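# Move the alphabetically first lettered box into the door tote

## Task

Find the box in the office whose top carries the letter earliest in the alphabet, and place only that box inside the tote next to the door, fully within the tote with no part overhanging its rim; the robot must not tip over or finish leaning, or the task counts as failed.

## Robot and tools

Robot: a Hello Robot Stretch 3. It has a two-wheel base (0.33 m long, 0.34 m wide, rounded back) that pivots about the point between its drive wheels, 0.05 m behind the front edge. A lift rides up a mast, and a single telescoping arm reaches out to the robot's RIGHT side. It cannot drive sideways, so to move the gripper forward or back you drive the base. With the arm pulled in and the wrist folded, a spin on the spot sweeps a 0.28 m radius; an unfolded, level wrist reaches beyond that.

Frames: all positions are in metres. The base frame sits on the floor between the drive wheels, with x ahead, y to the left and z up. hand_pose is reported in the base frame, at the point where closed fingertips meet; with all wrist joints at zero its x axis is up, y runs back along the arm toward the mast, and z points to the rear. base_odometry is relative to where the base began the scene and counts wheel rotation only, so wheel slip shows up as travel. Heading is in radians, left positive, between -3.142 and 3.142. turned_by_wheels and turned_by_imu give the turn since the previous result; if they disagree by more than 0.15 rad, believe turned_by_imu. base_tilt (degrees, forward and right positive) has a constant bias of up to about 4 degrees plus noise.

Tool move: one action per call. The action is built from "base" and/or "joints", optionally with "speeds", "pace" or "contact_limits"; alternatively send {"servos": "reboot"} by itself to re-enable servos that shut off (they then hold their current position). "base" takes exactly one key: translate_m is a relative drive in metres, forward positive, range -3 to 3; rotate_rad is a relative turn on the spot in radians, left positive, range -6.4 to 6.4. Each base command is an offset from where the base last reported itself. "joints" is one object of absolute targets keyed by name: lift_m 0 to 1.1; arm_m 0 to 0.52 (extension); wrist_yaw_rad -1.345 to 4.42 (0 is along the arm, positive swings toward the front); wrist_pitch_rad -1.57 to 0.451 (0 level, negative tips fingertips down); wrist_roll_rad -2.911 to 2.918 (0 fingers side by side, level); gripper_m -0.089 to 0.179 (larger is wider; the real fingertip gap is 0.007 m below the value when nearly shut and 0.025 m below when fully open); head_pan_rad -3.953 to 1.73 (0 ahead, positive left, -1.57 looks along the arm); head_tilt_rad -1.53 to 0.419 (negative down). "pace" is "default" or "max"; "speeds" sets per-motion top speeds up to the max values (translate 0.30 m/s, rotate 1.90 rad/s, lift 0.15 m/s, arm 0.40 m/s). The base is capped at 0.10 m/s and 0.63 rad/s unless lift_m < 0.30, arm_m < 0.03 and wrist_yaw_rad > 2.54. "contact_limits" gives a motor_effort percentage (1 to 100) where a motion halts: arm_m a number, lift_m an object {"down": n, "up": n} (about 12 or more, else it may stop while moving freely), translate_m or rotate_rad a number that only applies in that same call. "cameras" picks head_camera, nav_camera, wrist_camera or all; [] means none. "blocking": false returns within roughly half a second while motion continues. Unknown keys make a call invalid; out-of-range values get it refused. A motion is cut off after 14 s (time_out).

Other tools: wait(seconds 0 to 10, cameras) just observes; stop(cameras) brakes all running motions; zoom_image(camera, region [x0,y0,x1,y1] in pixels, up to 504 by 504) enlarges part of the latest image; finished_scene(scene) ends the scene and cannot be reversed.

Results: the "move" line reads done, or the worst status. base_status and joint_status per motion: done, moving, off_target (came to rest short, may still push), contact_stop (the joint goes slack until commanded again), time_out or torque_fault (target dropped). An unrequested stop, or a refused call, cancels the remaining move/wait/finished_scene calls of that reply. on_its_own describes what the robot did uncommanded; "held at" is a target, not a reading. motor_effort is percent of maximum, positive toward larger joint values, with peak in brackets; wheels positive means pushing forward. lidar_m holds 12 distances in 30-degree sectors starting straight ahead and going counterclockwise (4th left, 7th behind, 10th right), only at 0.17 m height; "-" means nothing seen or something closer than 0.15 m. wrist_depth_mm and head_depth_mm are 7x7 grids of median depth in mm, read from top left. head_camera images arrive rotated (turn a quarter clockwise to view upright); nav_camera images need a quarter turn counterclockwise.

Gripper: to hold, command a value under the object's width; to let go, command at least 0.05 above its width. The reading does not prove you are holding anything.

Cautions: before folding the wrist to yaw 3.0 or unfolding it, put lift between 0.32 and 0.95, pitch at -0.4 and roll near 0; when folded the lift may go to 0.25. With yaw below -0.4, keep pitch at -0.5 or lower. The wrist, head and (without a limit) base do not stop on contact and can overheat into a torque fault. Pushing the arm into something fixed when the gripper is above about 0.45 m, or driving while the gripper is caught on something, can tip the robot; if base_tilt shows a lean, pull the gripper away. Avoid dropping, slamming, hitting hard or releasing moving objects. A loose object may occasionally be nudged by an outside force. Time spent thinking also advances the simulation, so a running move keeps going meanwhile.

Each tool is called after "Emit:" in YAML: its name, and indented under it one key for each argument.

## Session

Emit:
move:

Scene clock: 0.00 s.
base_odometry: x=+0.000 y=+0.000 heading=+0.000
turned_by_wheels: +0.000
turned_by_imu: +0.000
base_tilt: forward=+1.0 right=-0.1
lidar_m: 0.80 1.67 1.61 1.34 1.00 0.97 1.01 1.40 1.53 1.06 0.79 0.77
head_depth_mm: 723 721 721 719 718 715 717 / 769 768 768 764 764 763 762 / 821 821 819 818 816 815 815 / 884 878 876 874 879 872 871 / 948 944 944 942 942 938 935 / 2044 2152 2141 2178 2210 2205 2170 / 1930 1918 1938 1945 1954 1974 1973
base_status: not commanded
joint_positions: lift_m=+0.444 arm_m=+0.002 wrist_yaw_rad=+3.097 wrist_pitch_rad=-0.467 wrist_roll_rad=+0.000 gripper_m=+0.037 head_pan_rad=+0.000 head_tilt_rad=-0.002
joint_status: not commanded
measured_speeds: all 0
motor_effort: left_wheel=-0.3 right_wheel=+1.7 lift_m=+27.5 arm_m=-9.1 wrist_yaw_rad=+0.9 wrist_pitch_rad=+2.5 wrist_roll_rad=+0.7 gripper_m=-0.2 head_pan_rad=+0.6 head_tilt_rad=+6.0
hand_pose: x=-0.0114 y=+0.0710 z=+0.4454 quat_wxyz=(+0.179, +0.691, +0.148, +0.684) (m; base frame)
wrist_depth_mm: - - 146 - - - - / - - 158 - - - - / - - 172 - - - - / - 920 190 - - - - / 809 785 204 798 813 819 789 / 676 667 128 638 654 695 687 / 581 593 283 580 571 592 588
pictures: head_camera (sideways), nav_camera (sideways), wrist_camera
Images, in order (width x height): head_camera 896x504, nav_camera 672x504, wrist_camera 644x364.

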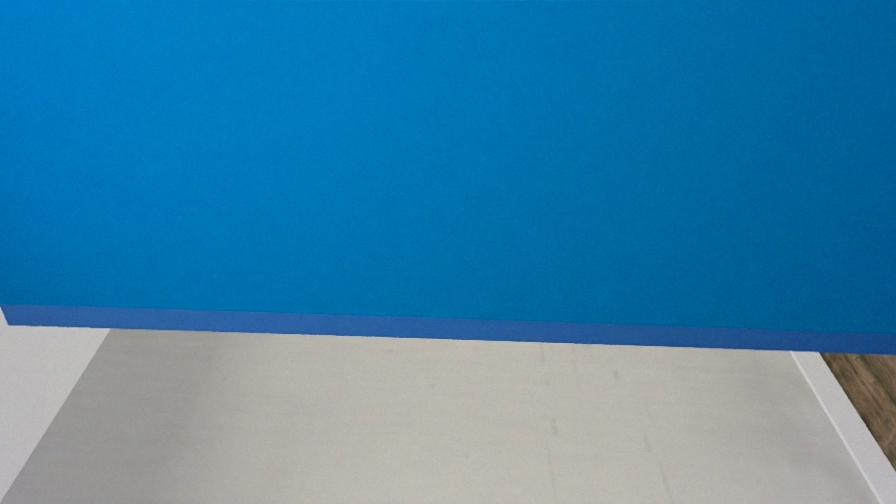

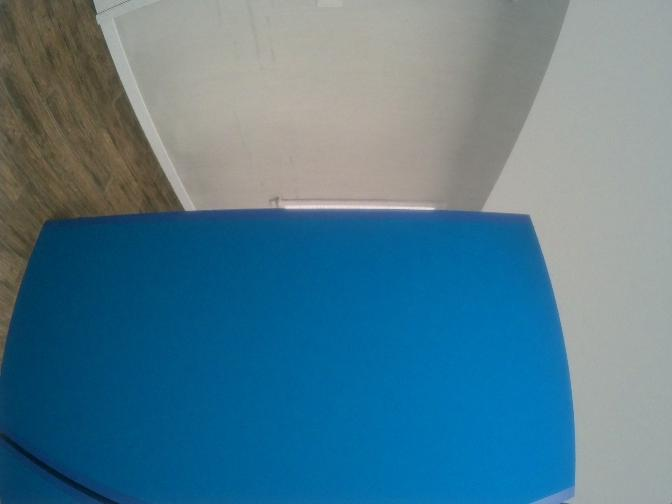

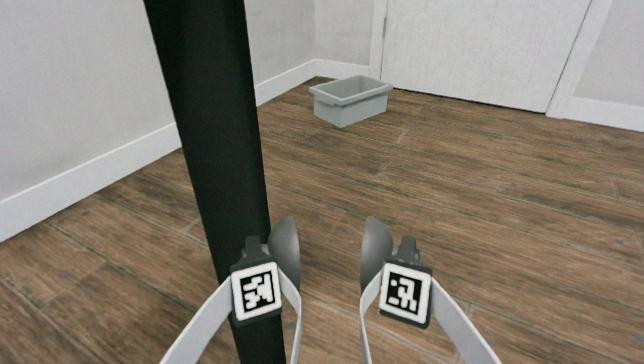

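Emit:
move:
  joints: {"head_pan_rad": 1.6, "head_tilt_rad": -0.45}
  cameras: ["nav_camera"]
  pace: "max"

Emit:
move:
  joints: {"head_pan_rad": 0.6, "head_tilt_rad": -0.45}
  cameras: ["nav_camera"]
  pace: "max"

Emit:
move:
  joints: {"head_pan_rad": -0.4, "head_tilt_rad": -0.45}
  cameras: ["nav_camera"]
  pace: "max"

Emit:
move:
  joints: {"head_pan_rad": -1.4, "head_tilt_rad": -0.45}
  cameras: ["nav_camera"]
  pace: "max"

Emit:
move:
  joints: {"head_pan_rad": -2.4, "head_tilt_rad": -0.45}
  cameras: ["nav_camera"]
  pace: "max"

Emit:
move:
  joints: {"head_pan_rad": -3.4, "head_tilt_rad": -0.45}
  cameras: ["nav_camera"]
  pace: "max"

Scene clock: 9.47 s.
move: done
base_odometry: x=+0.000 y=+0.000 heading=+0.000
turned_by_wheels: +0.000
turned_by_imu: +0.001
base_tilt: forward=+0.9 right=-0.1
lidar_m: 0.80 1.68 1.61 1.34 1.00 0.97 1.01 1.40 1.53 1.06 0.79 0.76
head_depth_mm: 1462 1541 1629 1734 1881 1661 1399 / 1552 1644 1759 1881 1999 1618 1384 / 1490 1636 1789 1959 2080 1640 1390 / 1329 1437 1553 1715 1860 1678 1389 / 1195 1274 1378 1484 1627 1642 1381 / 1086 1152 1231 1322 1434 1533 1388 / 986 1051 1115 1195 1298 1425 -
base_status: not commanded
joint_positions: lift_m=+0.444 arm_m=+0.002 wrist_yaw_rad=+3.097 wrist_pitch_rad=-0.467 wrist_roll_rad=+0.000 gripper_m=+0.037 head_pan_rad=+1.635 head_tilt_rad=-0.449
joint_status: all done
measured_speeds: all 0
motor_effort: left_wheel=-0.4(0.6) right_wheel=+2.4(2.6) lift_m=+29.9(30.2) arm_m=-20.3(20.5) wrist_yaw_rad=+0.8(1.2) wrist_pitch_rad=+2.5(2.7) wrist_roll_rad=+0.8(0.9) gripper_m=-0.3(1.0) head_pan_rad=-1.2(5.0) head_tilt_rad=-2.8(6.0)
hand_pose: x=-0.0114 y=+0.0710 z=+0.4454 quat_wxyz=(+0.179, +0.691, +0.148, +0.684) (m; base frame)
wrist_depth_mm: - - 146 - - - - / - - 158 - - - - / - - 172 - - - - / - 973 189 - - - - / 796 800 205 804 810 815 795 / 671 689 127 638 654 685 677 / 577 600 283 590 572 591 593
pictures: nav_camera (sideways)
Images, in order (width x height): nav_camera 672x504.

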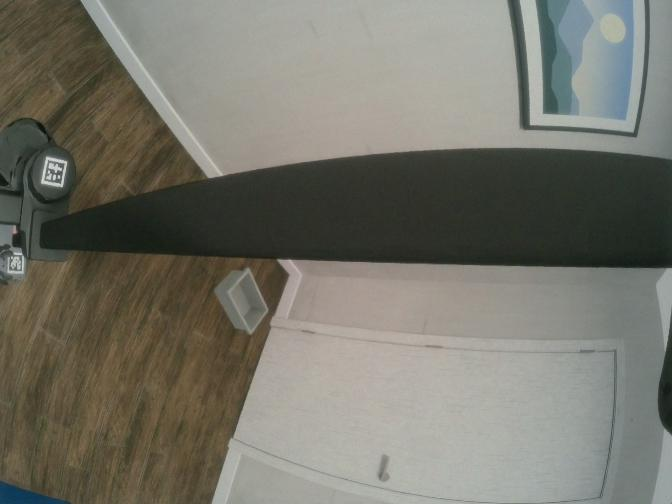

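Scene clock: 10.40 s.
move: done
base_odometry: x=+0.000 y=+0.000 heading=+0.000
turned_by_wheels: +0.000
turned_by_imu: +0.000
base_tilt: forward=+0.8 right=-0.2
lidar_m: 0.80 1.67 1.61 1.34 1.00 0.96 1.01 1.41 1.53 1.06 0.79 0.76
head_depth_mm: 1660 1787 1957 2196 2141 1685 1405 / 1585 1723 1892 2064 2120 1680 1398 / 1537 1658 1811 1990 2097 1691 1385 / 1484 1589 1741 1905 2027 1668 1388 / 1434 1539 1671 1802 1961 1686 1399 / 1377 1478 1580 1710 1894 1662 1370 / 1337 1421 1519 1639 1819 1671 1371
base_status: not commanded
joint_positions: lift_m=+0.444 arm_m=+0.002 wrist_yaw_rad=+3.097 wrist_pitch_rad=-0.467 wrist_roll_rad=+0.000 gripper_m=+0.037 head_pan_rad=+0.597 head_tilt_rad=-0.450
joint_status: all done
measured_speeds: all 0
motor_effort: left_wheel=-0.4(0.6) right_wheel=+2.1(2.7) lift_m=+30.8(30.8) arm_m=-20.6(20.7) wrist_yaw_rad=+0.4(1.4) wrist_pitch_rad=+2.5(2.8) wrist_roll_rad=+0.8(1.0) gripper_m=+0.0(1.2) head_pan_rad=-2.8(5.3) head_tilt_rad=-2.4(3.9)
hand_pose: x=-0.0114 y=+0.0710 z=+0.4454 quat_wxyz=(+0.179, +0.691, +0.148, +0.684) (m; base frame)
wrist_depth_mm: - - 146 - - - - / - - 158 - - - - / - - 172 - - - - / - 933 189 - - - - / 800 794 204 794 799 803 801 / 677 674 128 639 656 681 674 / 591 608 283 583 575 584 587
pictures: nav_camera (sideways)
Images, in order (width x height): nav_camera 672x504.

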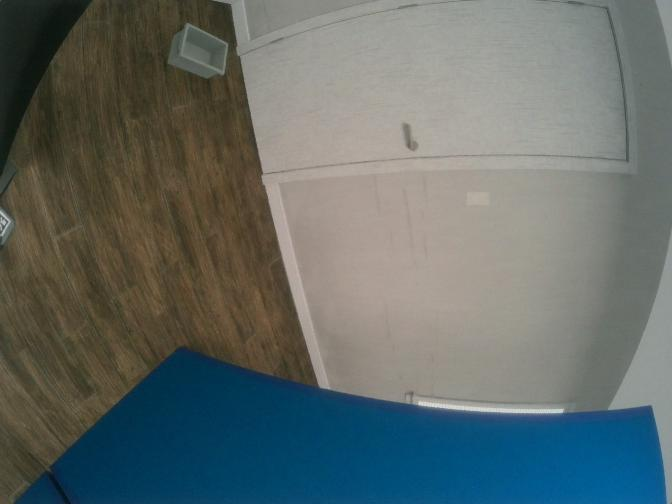

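Scene clock: 11.30 s.
move: done
base_odometry: x=+0.000 y=+0.000 heading=+0.000
turned_by_wheels: +0.000
turned_by_imu: +0.000
base_tilt: forward=+1.0 right=-0.1
lidar_m: 0.80 1.67 1.60 1.34 1.00 0.96 1.01 1.40 1.53 1.06 0.79 0.77
head_depth_mm: 606 649 699 758 828 916 1020 / 616 662 712 771 853 935 1049 / 626 671 724 791 867 959 1080 / 637 682 741 810 892 985 1121 / 645 696 754 828 910 1022 1150 / 657 710 772 845 937 1043 1185 / 671 723 791 865 962 1072 1220
base_status: not commanded
joint_positions: lift_m=+0.444 arm_m=+0.002 wrist_yaw_rad=+3.097 wrist_pitch_rad=-0.467 wrist_roll_rad=+0.000 gripper_m=+0.037 head_pan_rad=-0.427 head_tilt_rad=-0.450
joint_status: all done
measured_speeds: all 0
motor_effort: left_wheel=-0.5(0.6) right_wheel=+2.1(2.7) lift_m=+30.5(30.9) arm_m=-20.4(20.7) wrist_yaw_rad=+0.4(1.2) wrist_pitch_rad=+2.7(2.8) wrist_roll_rad=+0.8(1.1) gripper_m=-0.1(1.0) head_pan_rad=-0.7(4.8) head_tilt_rad=-2.4(4.8)
hand_pose: x=-0.0114 y=+0.0710 z=+0.4454 quat_wxyz=(+0.179, +0.691, +0.148, +0.684) (m; base frame)
wrist_depth_mm: - - 146 - - - - / - - 158 - - - - / - - 172 - - - - / - 933 190 - - - - / 791 805 205 812 814 791 789 / 684 680 128 633 653 675 677 / 587 607 284 586 563 586 594
pictures: nav_camera (sideways)
Images, in order (width x height): nav_camera 672x504.

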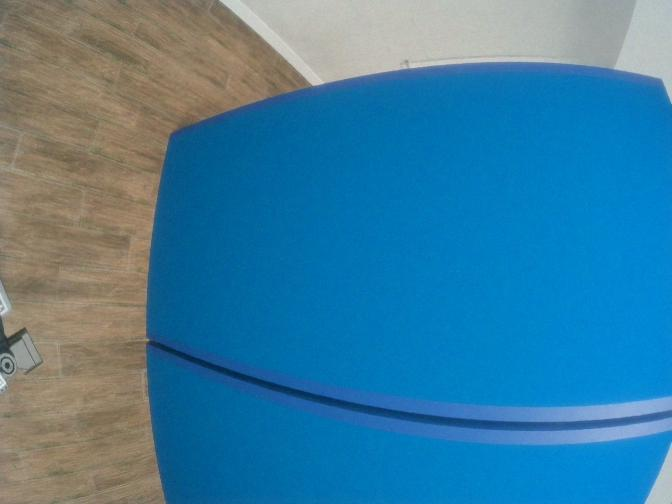

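Scene clock: 12.20 s.
move: done
base_odometry: x=+0.000 y=+0.000 heading=+0.000
turned_by_wheels: +0.000
turned_by_imu: +0.000
base_tilt: forward=+0.8 right=-0.1
lidar_m: 0.80 1.68 1.60 1.34 1.00 0.97 1.01 1.41 1.53 1.06 0.79 0.77
head_depth_mm: 1338 1488 1649 1961 2061 1685 1392 / 1169 1302 1450 1637 1894 1687 1385 / 1048 1143 1263 1394 1576 1618 1382 / 943 1027 1111 1218 1357 1502 1384 / 866 927 995 1084 1182 1301 1354 / 793 846 901 968 1050 1142 1262 / 735 775 827 883 950 1023 1118
base_status: not commanded
joint_positions: lift_m=+0.444 arm_m=+0.002 wrist_yaw_rad=+3.097 wrist_pitch_rad=-0.467 wrist_roll_rad=+0.000 gripper_m=+0.037 head_pan_rad=-1.437 head_tilt_rad=-0.450
joint_status: all done
measured_speeds: all 0
motor_effort: left_wheel=-0.6(0.6) right_wheel=+2.4(2.8) lift_m=+30.5(30.7) arm_m=-20.2(20.8) wrist_yaw_rad=+0.7(1.2) wrist_pitch_rad=+2.2(2.7) wrist_roll_rad=+0.8(1.1) gripper_m=+0.4(1.2) head_pan_rad=+1.3(4.2) head_tilt_rad=-2.4(3.6)
hand_pose: x=-0.0114 y=+0.0710 z=+0.4454 quat_wxyz=(+0.179, +0.691, +0.148, +0.684) (m; base frame)
wrist_depth_mm: - - 146 - - - - / - - 158 - - - - / - - 173 - - - - / - 948 189 - - - - / 805 813 205 818 786 796 812 / 671 678 128 651 670 680 666 / 587 596 284 586 568 586 588
pictures: nav_camera (sideways)
Images, in order (width x height): nav_camera 672x504.

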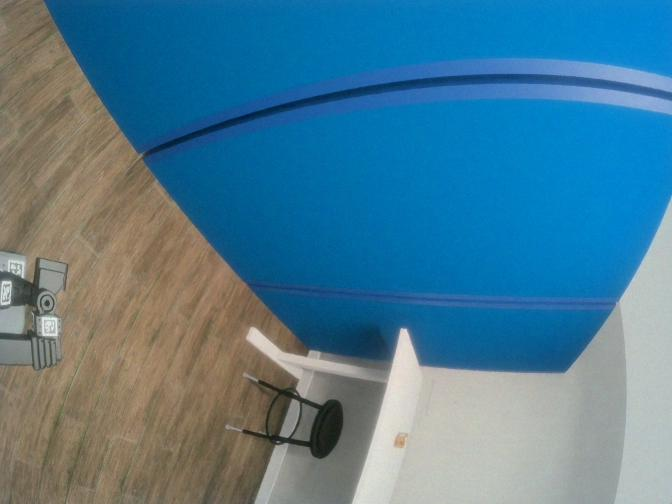

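Scene clock: 13.10 s.
move: done
base_odometry: x=+0.000 y=+0.000 heading=+0.000
turned_by_wheels: +0.000
turned_by_imu: +0.000
base_tilt: forward=+1.0 right=+0.0
lidar_m: 0.80 1.68 1.60 1.34 1.00 0.96 1.01 1.40 1.53 1.06 0.79 0.76
head_depth_mm: 1635 1666 1701 1787 1860 1682 1392 / 1931 2030 1951 2181 2058 1687 1393 / 1945 2136 1872 2461 2078 1680 1382 / 1900 2035 1723 2422 2115 1677 1379 / 1872 2006 1708 2345 2141 1681 1380 / 1822 1961 1702 2312 2137 1672 1386 / 1781 1885 1660 2005 2131 1654 1370
base_status: not commanded
joint_positions: lift_m=+0.444 arm_m=+0.002 wrist_yaw_rad=+3.097 wrist_pitch_rad=-0.467 wrist_roll_rad=+0.000 gripper_m=+0.037 head_pan_rad=-2.441 head_tilt_rad=-0.450
joint_status: all done
measured_speeds: all 0
motor_effort: left_wheel=-0.4(0.6) right_wheel=+2.3(2.7) lift_m=+30.4(30.6) arm_m=-20.1(20.6) wrist_yaw_rad=+0.8(1.1) wrist_pitch_rad=+2.4(2.8) wrist_roll_rad=+0.8(1.1) gripper_m=+0.2(0.8) head_pan_rad=+0.8(5.5) head_tilt_rad=-1.7(5.0)
hand_pose: x=-0.0114 y=+0.0710 z=+0.4454 quat_wxyz=(+0.179, +0.691, +0.148, +0.684) (m; base frame)
wrist_depth_mm: - - 146 - - - - / - - 158 - - - - / - - 172 - - - - / - 951 190 - - - - / 792 802 203 795 816 796 798 / 675 678 128 638 658 669 675 / 584 604 283 592 568 577 585
pictures: nav_camera (sideways)
Images, in order (width x height): nav_camera 672x504.

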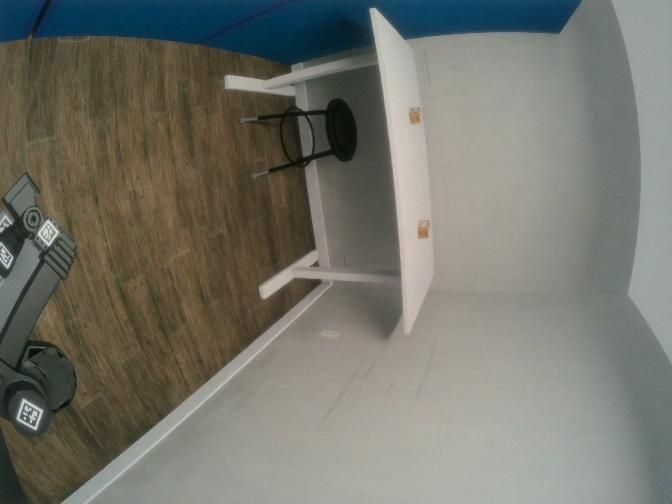

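Scene clock: 14.00 s.
move: done
base_odometry: x=+0.000 y=+0.000 heading=+0.000
turned_by_wheels: +0.000
turned_by_imu: +0.000
base_tilt: forward=+1.1 right=-0.1
lidar_m: 0.80 1.67 1.60 1.34 0.99 0.97 1.01 1.41 1.53 1.06 0.79 0.76
head_depth_mm: 784 841 900 974 1061 1164 1286 / 807 865 928 1004 1106 1220 1316 / 833 893 963 1048 1138 1270 1354 / 851 921 993 1085 1191 1331 1379 / 879 947 1029 1131 1245 1388 1379 / 910 985 1065 1181 1307 1460 1380 / 940 1017 1117 1226 1356 1517 1386
base_status: not commanded
joint_positions: lift_m=+0.444 arm_m=+0.002 wrist_yaw_rad=+3.097 wrist_pitch_rad=-0.467 wrist_roll_rad=+0.000 gripper_m=+0.037 head_pan_rad=-3.443 head_tilt_rad=-0.450
joint_status: all done
measured_speeds: all 0
motor_effort: left_wheel=-0.5(0.6) right_wheel=+2.2(2.7) lift_m=+30.2(30.7) arm_m=-19.8(20.4) wrist_yaw_rad=+0.8(1.1) wrist_pitch_rad=+2.2(2.7) wrist_roll_rad=+0.9(1.1) gripper_m=+0.3(1.4) head_pan_rad=+1.3(5.3) head_tilt_rad=-2.1(3.8)
hand_pose: x=-0.0114 y=+0.0710 z=+0.4454 quat_wxyz=(+0.179, +0.691, +0.148, +0.684) (m; base frame)
wrist_depth_mm: - - 146 - - - - / - - 158 - - - - / - - 173 - - - - / - 942 189 - - - - / 799 799 204 791 800 799 818 / 670 681 127 637 652 670 675 / 592 594 286 593 578 591 591
pictures: nav_camera (sideways)
Images, in order (width x height): nav_camera 672x504.

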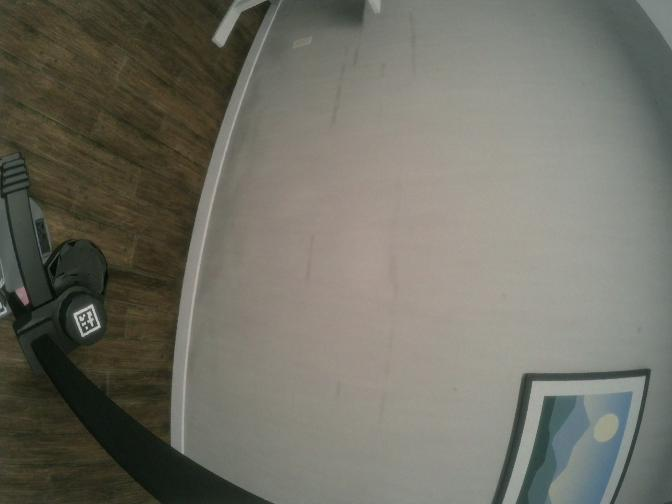

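Emit:
move:
  joints: {"head_pan_rad": -2.05, "head_tilt_rad": -0.35}
  cameras: ["head_camera", "nav_camera"]
  pace: "max"

Scene clock: 18.90 s.
move: done
base_odometry: x=+0.000 y=+0.000 heading=+0.000
turned_by_wheels: +0.000
turned_by_imu: +0.001
base_tilt: forward=+1.1 right=-0.1
lidar_m: 0.80 1.68 1.60 1.34 1.00 0.96 1.01 1.40 1.53 1.06 0.79 0.77
head_depth_mm: 1813 1900 1993 2149 2305 1879 1524 / 1821 1928 1983 2197 2313 1887 1508 / 1863 1947 2048 1848 2327 1811 1495 / 1864 1965 2064 2232 2245 1871 1501 / 1903 2025 2113 2257 2216 1843 1488 / 1881 1982 1945 2132 2247 1794 1486 / 1539 1590 1616 1665 1745 1740 1488
base_status: not commanded
joint_positions: lift_m=+0.444 arm_m=+0.002 wrist_yaw_rad=+3.097 wrist_pitch_rad=-0.467 wrist_roll_rad=+0.000 gripper_m=+0.037 head_pan_rad=-2.018 head_tilt_rad=-0.354
joint_status: all done
measured_speeds: all 0
motor_effort: left_wheel=-0.4(0.6) right_wheel=+2.2(2.7) lift_m=+30.1(30.5) arm_m=-20.0(20.1) wrist_yaw_rad=+0.8(1.0) wrist_pitch_rad=+2.3(2.9) wrist_roll_rad=+0.9(1.0) gripper_m=-0.1(1.0) head_pan_rad=-0.5(5.6) head_tilt_rad=+4.4(5.6)
hand_pose: x=-0.0114 y=+0.0710 z=+0.4454 quat_wxyz=(+0.179, +0.691, +0.148, +0.684) (m; base frame)
wrist_depth_mm: - - 147 - - - - / - - 158 - - - - / - - 173 - - - - / - 942 189 - - - - / 795 814 204 797 800 793 813 / 665 667 127 638 655 673 676 / 586 611 282 587 579 583 587
pictures: head_camera (sideways), nav_camera (sideways)
Images, in order (width x height): head_camera 896x504, nav_camera 672x504.

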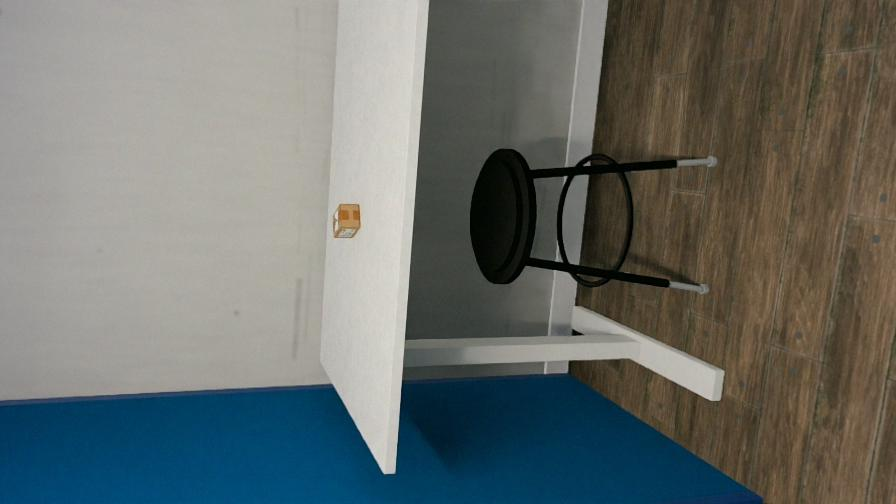

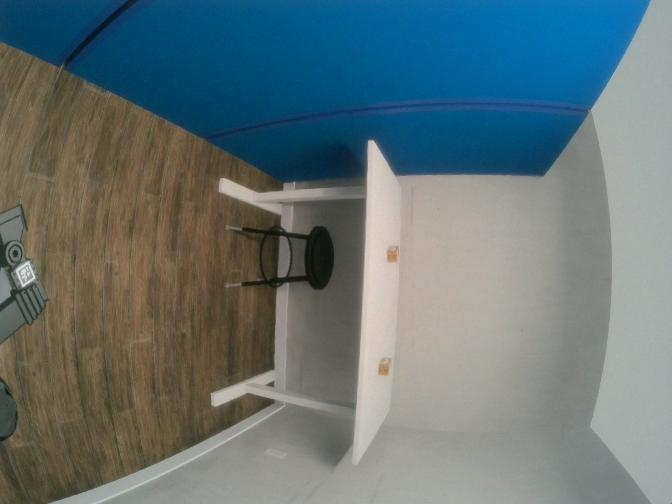

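Emit:
zoom_image:
  camera: "head_camera"
  region: [315, 190, 375, 250]

Emit:
move:
  joints: {"head_pan_rad": -2.45, "head_tilt_rad": -0.35}
  cameras: ["head_camera"]
  pace: "max"

Scaled by 8.400 from the camera's 896x504 image, which has a finer 1280x720 frame.

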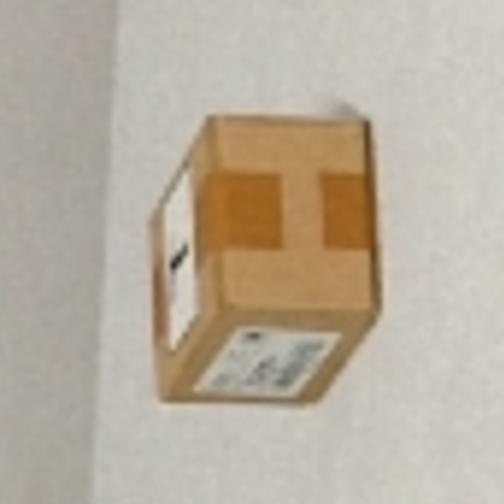

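Scene clock: 21.70 s.
move: done
base_odometry: x=+0.000 y=+0.000 heading=+0.000
turned_by_wheels: +0.000
turned_by_imu: +0.000
base_tilt: forward=+1.0 right=-0.2
lidar_m: 0.80 1.67 1.61 1.34 1.00 0.96 1.01 1.40 1.53 1.06 0.79 0.77
head_depth_mm: 1576 1614 1643 1709 1735 1761 1510 / 1898 1932 1914 2050 2144 1883 1503 / 1979 2115 2207 2317 2323 1886 1512 / 1928 2060 2130 2306 2410 1870 1496 / 1882 1967 2064 2254 2358 1864 1505 / 1840 1951 1999 2174 2294 1859 1495 / 1776 1898 1969 2081 2176 1843 1489
base_status: not commanded
joint_positions: lift_m=+0.444 arm_m=+0.002 wrist_yaw_rad=+3.097 wrist_pitch_rad=-0.467 wrist_roll_rad=+0.000 gripper_m=+0.037 head_pan_rad=-2.457 head_tilt_rad=-0.350
joint_status: all done
measured_speeds: all 0
motor_effort: left_wheel=-0.5(0.6) right_wheel=+2.2(2.6) lift_m=+29.8(30.3) arm_m=-19.2(20.0) wrist_yaw_rad=+0.7(1.4) wrist_pitch_rad=+2.8(2.8) wrist_roll_rad=+0.8(1.1) gripper_m=-0.8(0.8) head_pan_rad=-2.1(3.8) head_tilt_rad=+3.5(5.6)
hand_pose: x=-0.0114 y=+0.0710 z=+0.4454 quat_wxyz=(+0.179, +0.691, +0.148, +0.684) (m; base frame)
wrist_depth_mm: - - 147 - - - - / - - 158 - - - - / - - 172 - - - - / - 927 190 - - - - / 819 809 204 806 790 791 807 / 678 677 128 628 661 684 682 / 584 595 282 590 564 594 588
pictures: head_camera (sideways)
Images, in order (width x height): head_camera 896x504.

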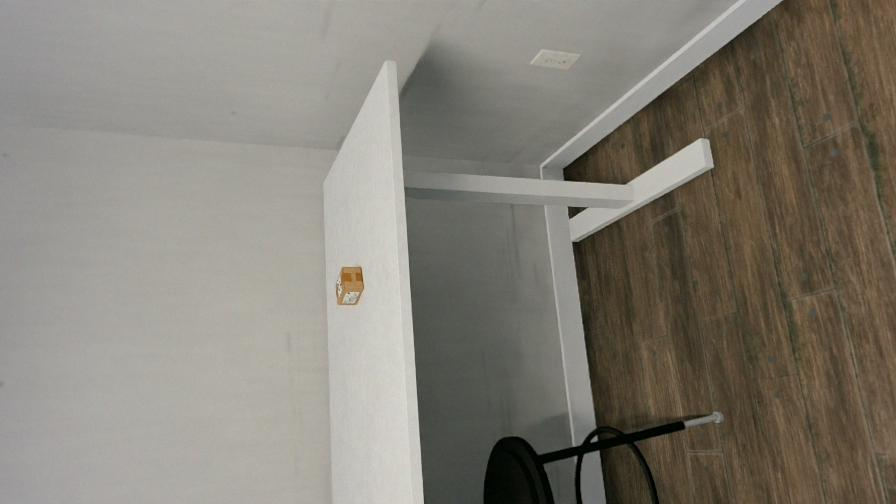

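Emit:
move:
  base: {"rotate_rad": 0.87}
  joints: {"head_pan_rad": 0.0, "head_tilt_rad": -0.4}
  pace: "max"
  cameras: ["head_camera", "nav_camera"]

Scene clock: 46.33 s.
move: done
base_odometry: x=+0.000 y=+0.000 heading=+0.869
turned_by_wheels: +0.869
turned_by_imu: +0.867
base_tilt: forward=+1.0 right=-0.1
lidar_m: 1.61 1.61 1.06 0.96 0.97 1.19 1.81 1.32 0.84 0.77 0.77 0.95
head_depth_mm: 1425 1506 1629 1781 1922 1791 1442 / 1414 1512 1611 1758 1914 1764 1441 / 1384 1487 1603 1739 1881 1760 1433 / 1373 1465 1574 1714 1839 1767 1443 / 1369 1463 1554 1691 1835 1739 1440 / 1354 1449 1558 1681 1813 1766 1433 / 1339 1425 1531 1652 1805 1756 1438
base_status: done
joint_positions: lift_m=+0.444 arm_m=+0.002 wrist_yaw_rad=+3.097 wrist_pitch_rad=-0.467 wrist_roll_rad=+0.000 gripper_m=+0.037 head_pan_rad=+0.016 head_tilt_rad=-0.399
joint_status: all done
measured_speeds: translate_m=+0.000 rotate_rad=+0.000 lift_m=+0.000 arm_m=+0.000 wrist_yaw_rad=+0.000 wrist_pitch_rad=+0.000 wrist_roll_rad=+0.000 head_pan_rad=-0.024 head_tilt_rad=+0.000
motor_effort: left_wheel=-10.2(14.7) right_wheel=+10.3(14.1) lift_m=+29.4(30.1) arm_m=-20.2(20.7) wrist_yaw_rad=+0.7(1.5) wrist_pitch_rad=+2.6(2.8) wrist_roll_rad=+0.8(1.1) gripper_m=+0.4(1.5) head_pan_rad=-4.0(5.2) head_tilt_rad=-1.9(5.2)
hand_pose: x=-0.0114 y=+0.0710 z=+0.4454 quat_wxyz=(+0.179, +0.691, +0.148, +0.684) (m; base frame)
wrist_depth_mm: - - 142 - - - - / - - 156 - - - - / - - 172 - - - - / 938 - 189 - - - - / 786 805 205 785 805 803 808 / 677 673 128 637 643 674 684 / 585 605 283 585 569 586 588
pictures: head_camera (sideways), nav_camera (sideways)
Images, in order (width x height): head_camera 896x504, nav_camera 672x504.

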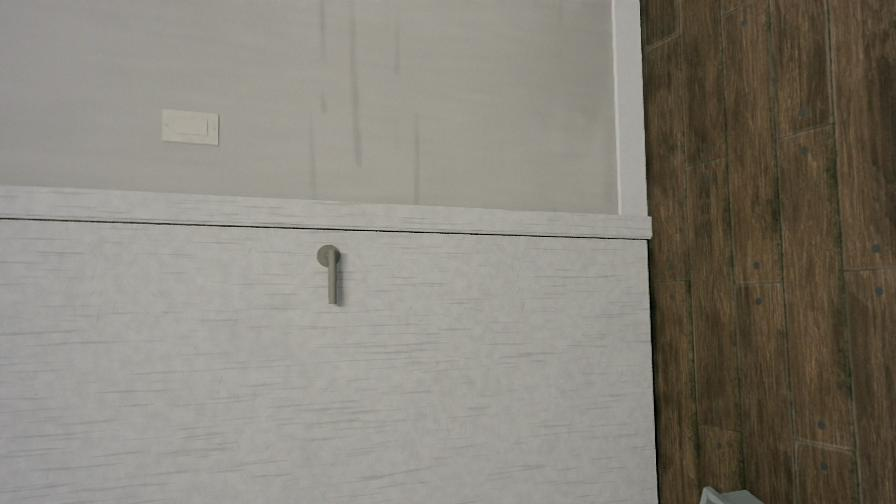

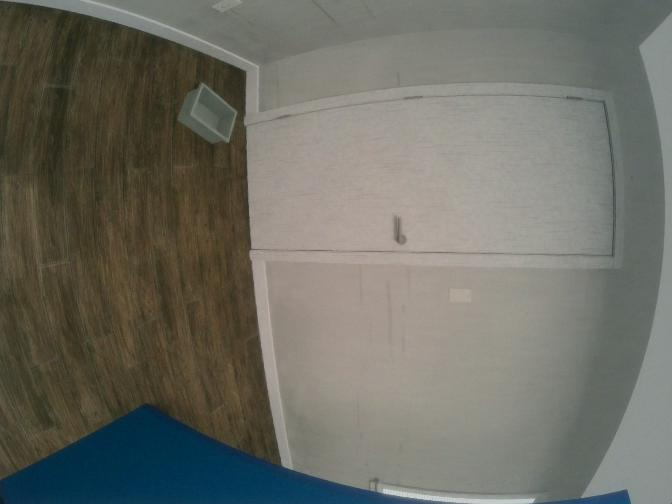

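Emit:
move:
  base: {"translate_m": -0.55}
  joints: {"head_pan_rad": -3.14, "head_tilt_rad": -0.5}
  pace: "max"
  cameras: ["head_camera", "nav_camera"]

Scene clock: 58.90 s.
move: done
base_odometry: x=-0.355 y=-0.420 heading=+0.869
turned_by_wheels: +0.000
turned_by_imu: +0.002
base_tilt: forward=+1.0 right=-0.2
lidar_m: 2.14 1.51 0.96 0.88 0.88 1.08 1.00 1.01 0.94 0.85 0.86 1.06
head_depth_mm: 1419 1521 1225 1350 1610 1601 1348 / 1399 1518 1140 1836 1964 1609 1344 / 1379 1507 1178 1827 1931 1612 1334 / 1363 1495 1214 1810 1935 1590 1338 / 1359 1490 1200 1775 1898 1590 1339 / 1353 1461 1191 1318 1304 1546 1332 / 1342 1452 1128 1317 1260 1590 1343
base_status: done
joint_positions: lift_m=+0.444 arm_m=+0.002 wrist_yaw_rad=+3.097 wrist_pitch_rad=-0.467 wrist_roll_rad=+0.000 gripper_m=+0.037 head_pan_rad=-3.141 head_tilt_rad=-0.502
joint_status: all done
measured_speeds: all 0
motor_effort: left_wheel=-10.5(17.2) right_wheel=+2.9(6.3) lift_m=+29.4(30.0) arm_m=-19.6(20.4) wrist_yaw_rad=+0.9(1.5) wrist_pitch_rad=+2.7(2.9) wrist_roll_rad=+1.1(1.1) gripper_m=+0.5(1.5) head_pan_rad=+2.1(5.0) head_tilt_rad=+1.9(4.7)
hand_pose: x=-0.0114 y=+0.0710 z=+0.4454 quat_wxyz=(+0.179, +0.691, +0.148, +0.684) (m; base frame)
wrist_depth_mm: - - 143 - - - - / - - 155 - - - - / - - 171 - - - - / - 914 189 - - - - / 792 797 206 793 802 797 800 / 676 678 128 638 669 682 669 / 592 597 281 591 566 593 583
pictures: head_camera (sideways), nav_camera (sideways)
Images, in order (width x height): head_camera 896x504, nav_camera 672x504.

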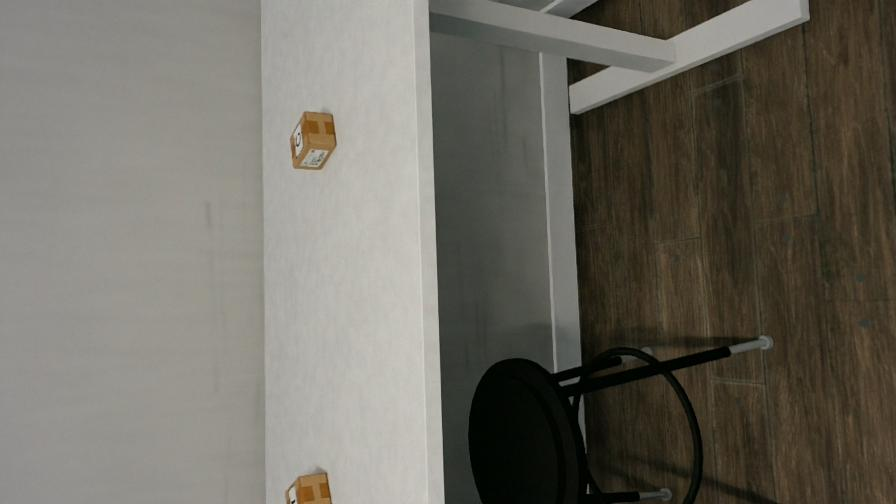

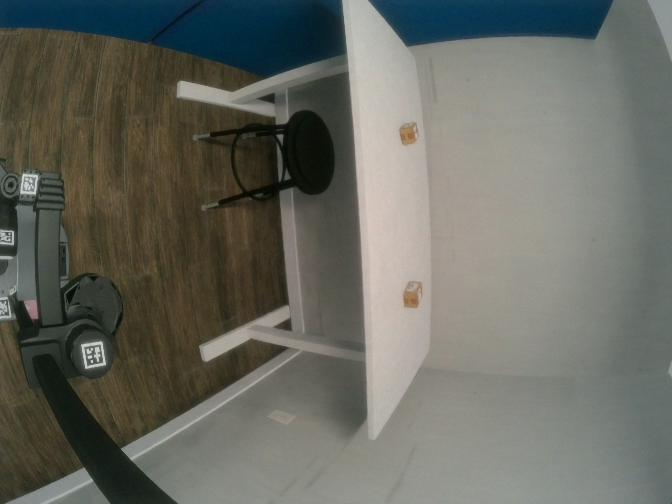

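Emit:
zoom_image:
  camera: "head_camera"
  region: [275, 100, 345, 180]

Emit:
move:
  joints: {"head_pan_rad": -2.75}
  cameras: ["head_camera"]
  pace: "max"

Scaled by 6.300 from the camera's 896x504 image, which has a finer 1280x720 frame.

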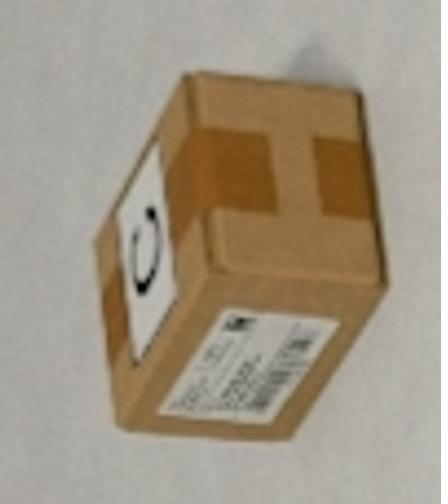

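Scene clock: 62.20 s.
move: done
base_odometry: x=-0.355 y=-0.420 heading=+0.869
turned_by_wheels: +0.000
turned_by_imu: +0.000
base_tilt: forward=+0.9 right=-0.2
lidar_m: 2.14 1.51 0.96 0.88 0.88 1.08 1.00 1.01 0.94 0.86 0.86 1.06
head_depth_mm: 1316 1422 1219 948 1826 1619 1343 / 1364 1463 1222 950 1872 1592 1349 / 1397 1497 1178 1333 1803 1554 1344 / 1434 1547 1210 1388 1623 1570 1343 / 1474 1599 1203 1939 1884 1551 1330 / 1504 1612 1200 1502 1839 1558 1333 / 1332 1374 1193 1513 1618 1562 1334
base_status: not commanded
joint_positions: lift_m=+0.444 arm_m=+0.002 wrist_yaw_rad=+3.097 wrist_pitch_rad=-0.467 wrist_roll_rad=+0.000 gripper_m=+0.037 head_pan_rad=-2.739 head_tilt_rad=-0.500
joint_status: all done
measured_speeds: all 0
motor_effort: left_wheel=-10.5(10.7) right_wheel=+2.8(3.3) lift_m=+29.2(29.5) arm_m=-19.5(19.7) wrist_yaw_rad=+0.7(1.3) wrist_pitch_rad=+2.4(2.7) wrist_roll_rad=+0.8(1.1) gripper_m=-0.8(1.2) head_pan_rad=+3.0(4.6) head_tilt_rad=+2.1(3.6)
hand_pose: x=-0.0114 y=+0.0710 z=+0.4454 quat_wxyz=(+0.179, +0.691, +0.148, +0.684) (m; base frame)
wrist_depth_mm: - - 143 - - - - / - - 156 - - - - / - - 171 - - - - / - 912 189 - - - - / 808 784 205 793 802 798 797 / 688 680 127 643 652 674 667 / 590 605 282 582 569 591 594
pictures: head_camera (sideways)
Images, in order (width x height): head_camera 896x504.

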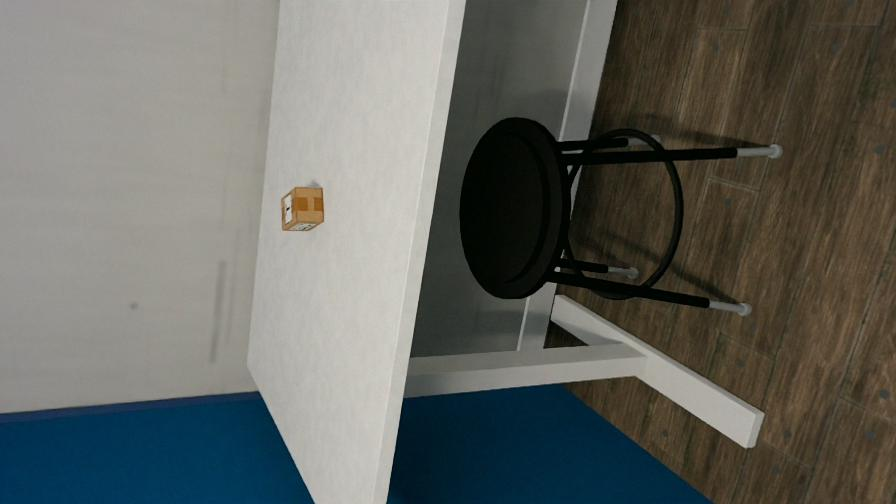

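Emit:
zoom_image:
  camera: "head_camera"
  region: [265, 175, 335, 245]

Scaled by 7.200 from the camera's 896x504 image, which has a finer 1280x720 frame.

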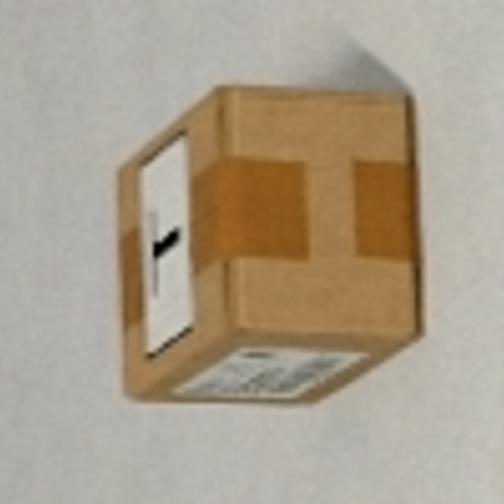

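Emit:
move:
  base: {"translate_m": -0.38}
  joints: {"head_pan_rad": -3.2, "head_tilt_rad": -0.45}
  pace: "max"
  cameras: ["head_camera"]

Scene clock: 91.07 s.
move: done
base_odometry: x=-0.600 y=-0.710 heading=+0.869
turned_by_wheels: +0.000
turned_by_imu: +0.001
base_tilt: forward=+0.8 right=-0.1
lidar_m: 2.51 1.40 0.90 0.81 0.82 0.94 1.23 0.64 0.74 0.92 0.92 1.13
head_depth_mm: 1105 1186 1264 905 659 1143 1293 / 1085 1172 1242 858 656 1584 1394 / 1073 1161 1230 832 656 1530 1397 / 1057 1142 1217 897 653 1554 1384 / 1042 1122 1206 896 653 566 1380 / 1034 1108 1179 892 650 564 1394 / 1009 1079 1157 885 649 562 1283
base_status: done
joint_positions: lift_m=+0.444 arm_m=+0.002 wrist_yaw_rad=+3.097 wrist_pitch_rad=-0.467 wrist_roll_rad=+0.000 gripper_m=+0.037 head_pan_rad=-3.201 head_tilt_rad=-0.449
joint_status: all done
measured_speeds: all 0
motor_effort: left_wheel=-7.2(16.6) right_wheel=-0.4(8.5) lift_m=+28.8(29.3) arm_m=-18.8(19.5) wrist_yaw_rad=+1.0(1.4) wrist_pitch_rad=+2.6(2.9) wrist_roll_rad=+0.8(1.1) gripper_m=-0.2(1.3) head_pan_rad=+3.0(4.5) head_tilt_rad=+1.2(5.8)
hand_pose: x=-0.0114 y=+0.0710 z=+0.4454 quat_wxyz=(+0.179, +0.691, +0.148, +0.684) (m; base frame)
wrist_depth_mm: - - 142 - - - - / - - 156 - - - - / - - 171 - - - - / - - 190 - - - - / 819 798 204 788 804 793 801 / 647 678 127 640 659 663 679 / 589 605 283 583 569 588 580
pictures: head_camera (sideways)
Images, in order (width x height): head_camera 896x504.

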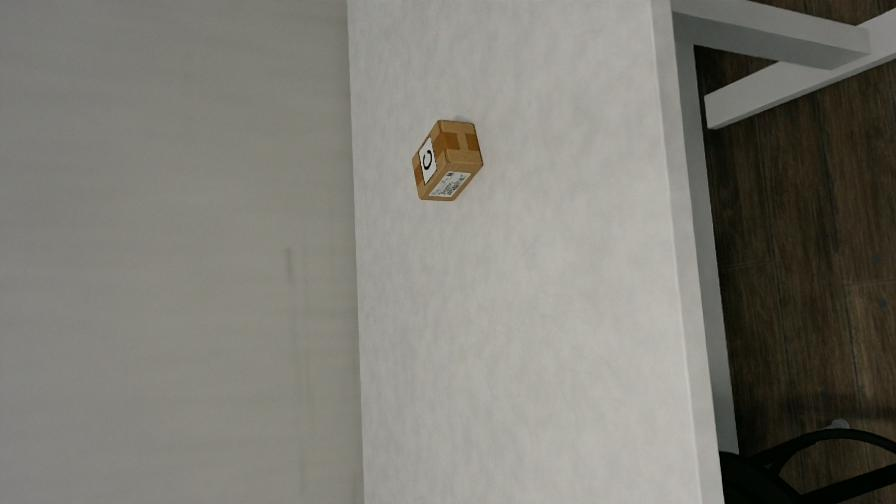

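Emit:
zoom_image:
  camera: "head_camera"
  region: [400, 110, 500, 210]

Emit:
move:
  joints: {"head_pan_rad": -2.6, "head_tilt_rad": -0.45}
  cameras: ["head_camera"]
  pace: "max"

Scaled by 5.040 from the camera's 896x504 image, which has a finer 1280x720 frame.

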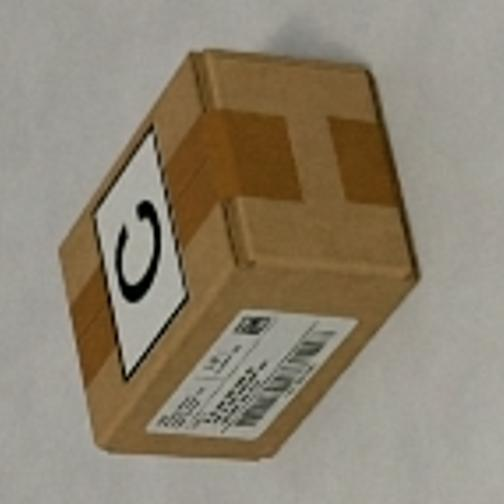

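Scene clock: 94.73 s.
move: done
base_odometry: x=-0.600 y=-0.710 heading=+0.869
turned_by_wheels: +0.000
turned_by_imu: +0.001
base_tilt: forward=+1.1 right=-0.1
lidar_m: 2.52 1.40 0.90 0.81 0.82 0.94 1.23 0.64 0.74 0.91 0.92 1.13
head_depth_mm: 1029 1089 1165 907 661 535 1392 / 1071 1140 1217 907 657 567 1371 / 1116 1196 1257 904 655 907 1326 / 1172 1247 1323 895 654 931 1382 / 1220 1319 1360 894 653 1018 1359 / 1253 1347 1382 891 701 1382 1383 / 1147 1203 1237 885 735 1520 1364
base_status: not commanded
joint_positions: lift_m=+0.444 arm_m=+0.002 wrist_yaw_rad=+3.097 wrist_pitch_rad=-0.467 wrist_roll_rad=+0.000 gripper_m=+0.037 head_pan_rad=-2.584 head_tilt_rad=-0.449
joint_status: all done
measured_speeds: all 0
motor_effort: left_wheel=-7.2(7.3) right_wheel=-1.2(1.2) lift_m=+28.6(28.8) arm_m=-18.3(19.0) wrist_yaw_rad=+0.1(1.1) wrist_pitch_rad=+2.6(2.8) wrist_roll_rad=+0.7(1.0) gripper_m=+0.0(0.8) head_pan_rad=+1.7(4.5) head_tilt_rad=+0.0(3.0)
hand_pose: x=-0.0114 y=+0.0710 z=+0.4454 quat_wxyz=(+0.179, +0.691, +0.148, +0.684) (m; base frame)
wrist_depth_mm: - - 143 - - - - / - - 156 - - - - / - - 172 - - - - / - - 189 - - - - / 800 795 205 803 805 788 801 / 653 690 127 637 661 687 670 / 583 594 281 583 578 584 584
pictures: head_camera (sideways)
Images, in order (width x height): head_camera 896x504.

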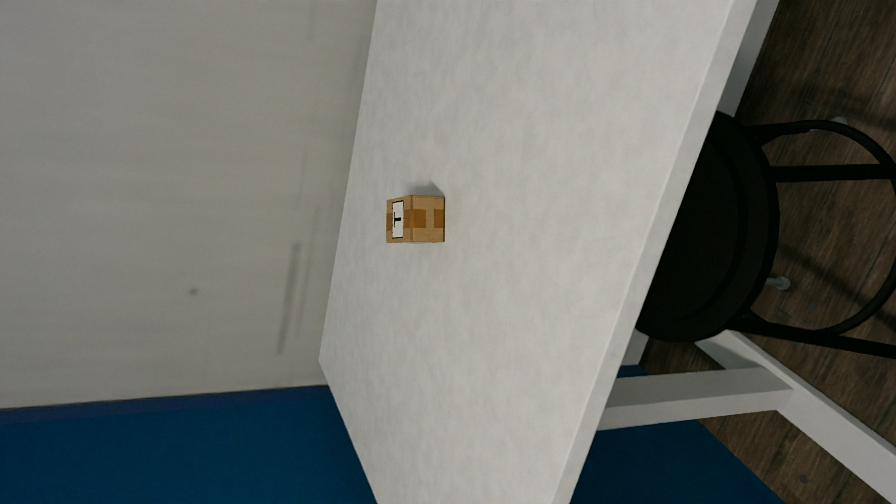

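Emit:
zoom_image:
  camera: "head_camera"
  region: [375, 180, 455, 260]

Scaled by 6.300 from the camera's 896x504 image, which has a finer 1280x720 frame.

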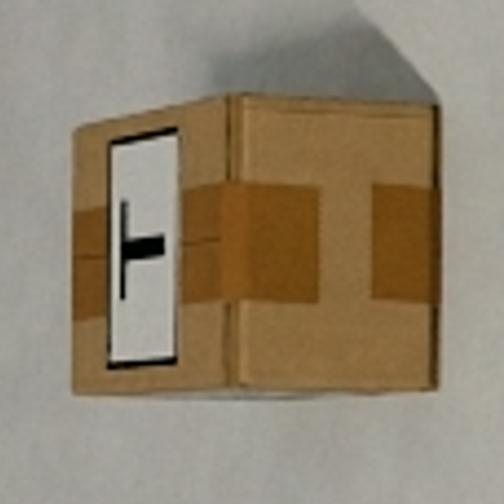

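Emit:
move:
  base: {"translate_m": 1.65}
  joints: {"head_pan_rad": -1.2, "head_tilt_rad": -0.4}
  pace: "max"
  cameras: ["head_camera", "nav_camera"]

Scene clock: 119.67 s.
move: time_out
base_odometry: x=+0.305 y=+0.360 heading=+0.869
turned_by_wheels: +0.000
turned_by_imu: +0.001
base_tilt: forward=+0.9 right=-0.4
lidar_m: 1.14 1.15 1.15 1.04 1.05 1.29 2.00 1.19 0.76 0.69 0.69 1.28
head_depth_mm: 545 579 616 663 717 775 846 / 558 593 637 685 739 803 881 / 572 609 654 703 759 835 914 / 599 638 685 742 800 873 966 / 2836 2958 3191 3026 2278 1761 1430 / 2239 2340 2481 2588 2272 1765 1431 / 1891 1970 2007 2147 2131 1755 1430
base_status: translate_m time_out (by the wheels' count: +1.4016 of +1.6500)
joint_positions: lift_m=+0.444 arm_m=+0.002 wrist_yaw_rad=+3.097 wrist_pitch_rad=-0.467 wrist_roll_rad=+0.000 gripper_m=+0.037 head_pan_rad=-1.200 head_tilt_rad=-0.400
joint_status: all done
measured_speeds: all 0
motor_effort: left_wheel=+0.5(12.9) right_wheel=+2.5(15.4) lift_m=+27.8(28.7) arm_m=-17.4(18.7) wrist_yaw_rad=+0.6(1.5) wrist_pitch_rad=+2.6(2.9) wrist_roll_rad=+0.8(1.2) gripper_m=-0.2(1.5) head_pan_rad=-4.1(4.9) head_tilt_rad=+3.4(6.1)
hand_pose: x=-0.0114 y=+0.0710 z=+0.4454 quat_wxyz=(+0.179, +0.691, +0.148, +0.684) (m; base frame)
wrist_depth_mm: - - 143 - - - - / - 155 157 - - - - / - - 172 - - - - / - - 190 - - 917 - / 795 806 204 805 805 807 801 / 681 677 127 642 653 680 683 / 586 608 281 583 581 589 581
pictures: head_camera (sideways), nav_camera (sideways)
Images, in order (width x height): head_camera 896x504, nav_camera 672x504.

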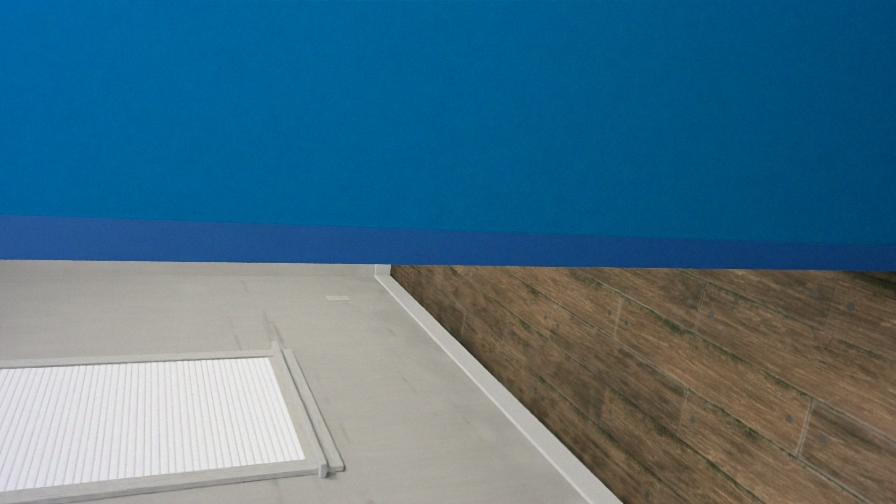

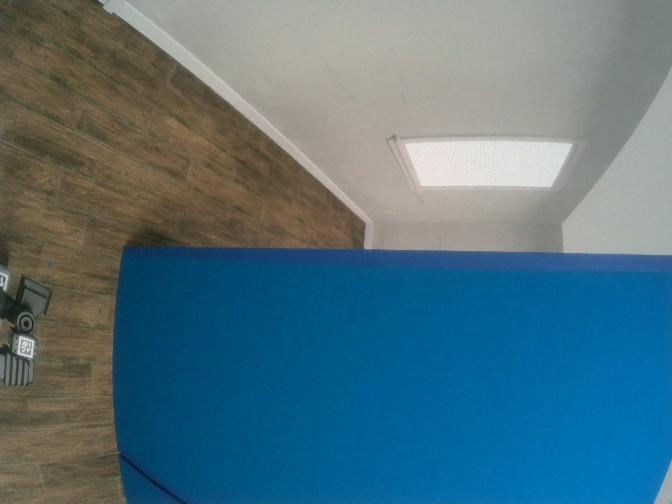

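Emit:
move:
  joints: {"head_pan_rad": -1.6, "lift_m": 0.26}
  base: {"translate_m": 0.4}
  pace: "max"
  cameras: ["head_camera", "nav_camera"]

Scene clock: 126.57 s.
move: done
base_odometry: x=+0.563 y=+0.666 heading=+0.869
turned_by_wheels: +0.000
turned_by_imu: +0.000
base_tilt: forward=+1.0 right=-0.1
lidar_m: 0.74 0.76 0.93 1.11 1.11 1.37 2.38 1.08 0.69 0.66 1.33 0.85
head_depth_mm: 531 572 617 668 730 803 890 / 537 570 613 658 721 791 875 / 742 761 782 799 821 848 896 / 3207 3400 3586 3073 2184 1723 1406 / 3099 3351 3674 3244 2272 1755 1432 / 3119 3371 3571 3171 2293 1769 1430 / 3078 3277 3433 3171 2281 1745 1428
base_status: done
joint_positions: lift_m=+0.260 arm_m=+0.002 wrist_yaw_rad=+3.097 wrist_pitch_rad=-0.469 wrist_roll_rad=+0.000 gripper_m=+0.037 head_pan_rad=-1.603 head_tilt_rad=-0.400
joint_status: all done
measured_speeds: all 0
motor_effort: left_wheel=+5.2(15.1) right_wheel=+0.8(10.5) lift_m=+21.6(25.0) arm_m=-17.3(17.6) wrist_yaw_rad=+0.9(1.6) wrist_pitch_rad=+2.5(3.1) wrist_roll_rad=+0.8(1.1) gripper_m=-0.4(1.4) head_pan_rad=+3.7(5.2) head_tilt_rad=+2.1(4.0)
hand_pose: x=-0.0114 y=+0.0708 z=+0.2615 quat_wxyz=(+0.180, +0.691, +0.149, +0.684) (m; base frame)
wrist_depth_mm: - - 146 - - - 796 / - - 158 - - - - / 856 845 173 886 - 875 774 / 666 671 189 679 671 662 664 / 547 547 205 544 552 554 553 / 462 276 127 258 449 460 466 / 238 244 234 237 242 399 404
pictures: head_camera (sideways), nav_camera (sideways)
Images, in order (width x height): head_camera 896x504, nav_camera 672x504.

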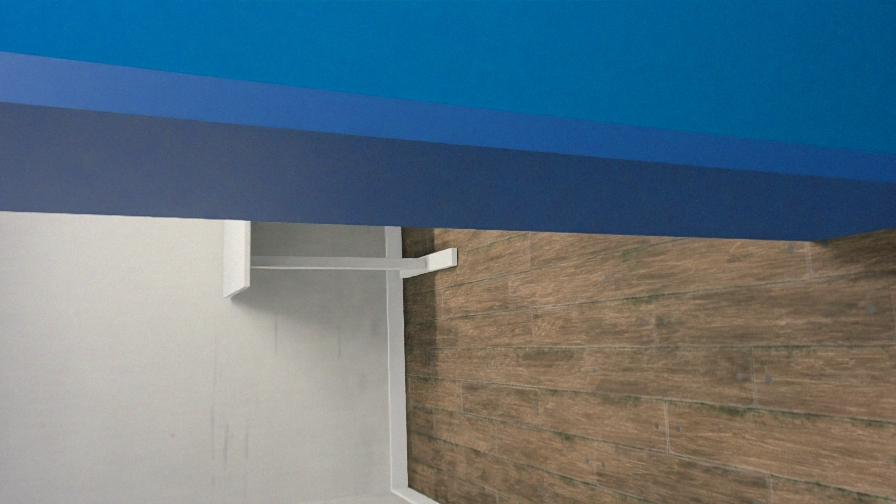

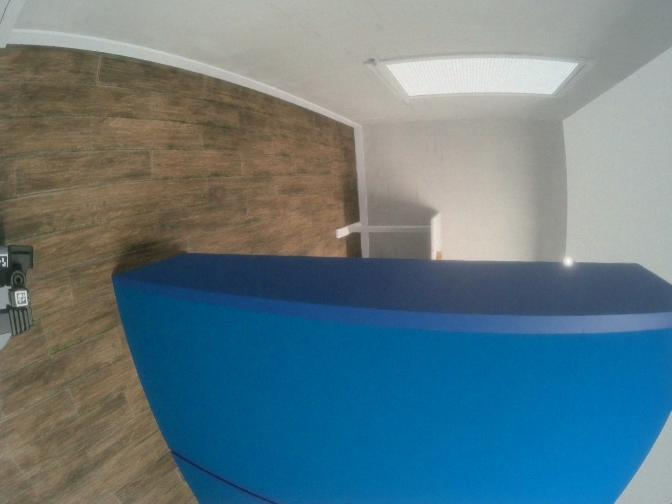

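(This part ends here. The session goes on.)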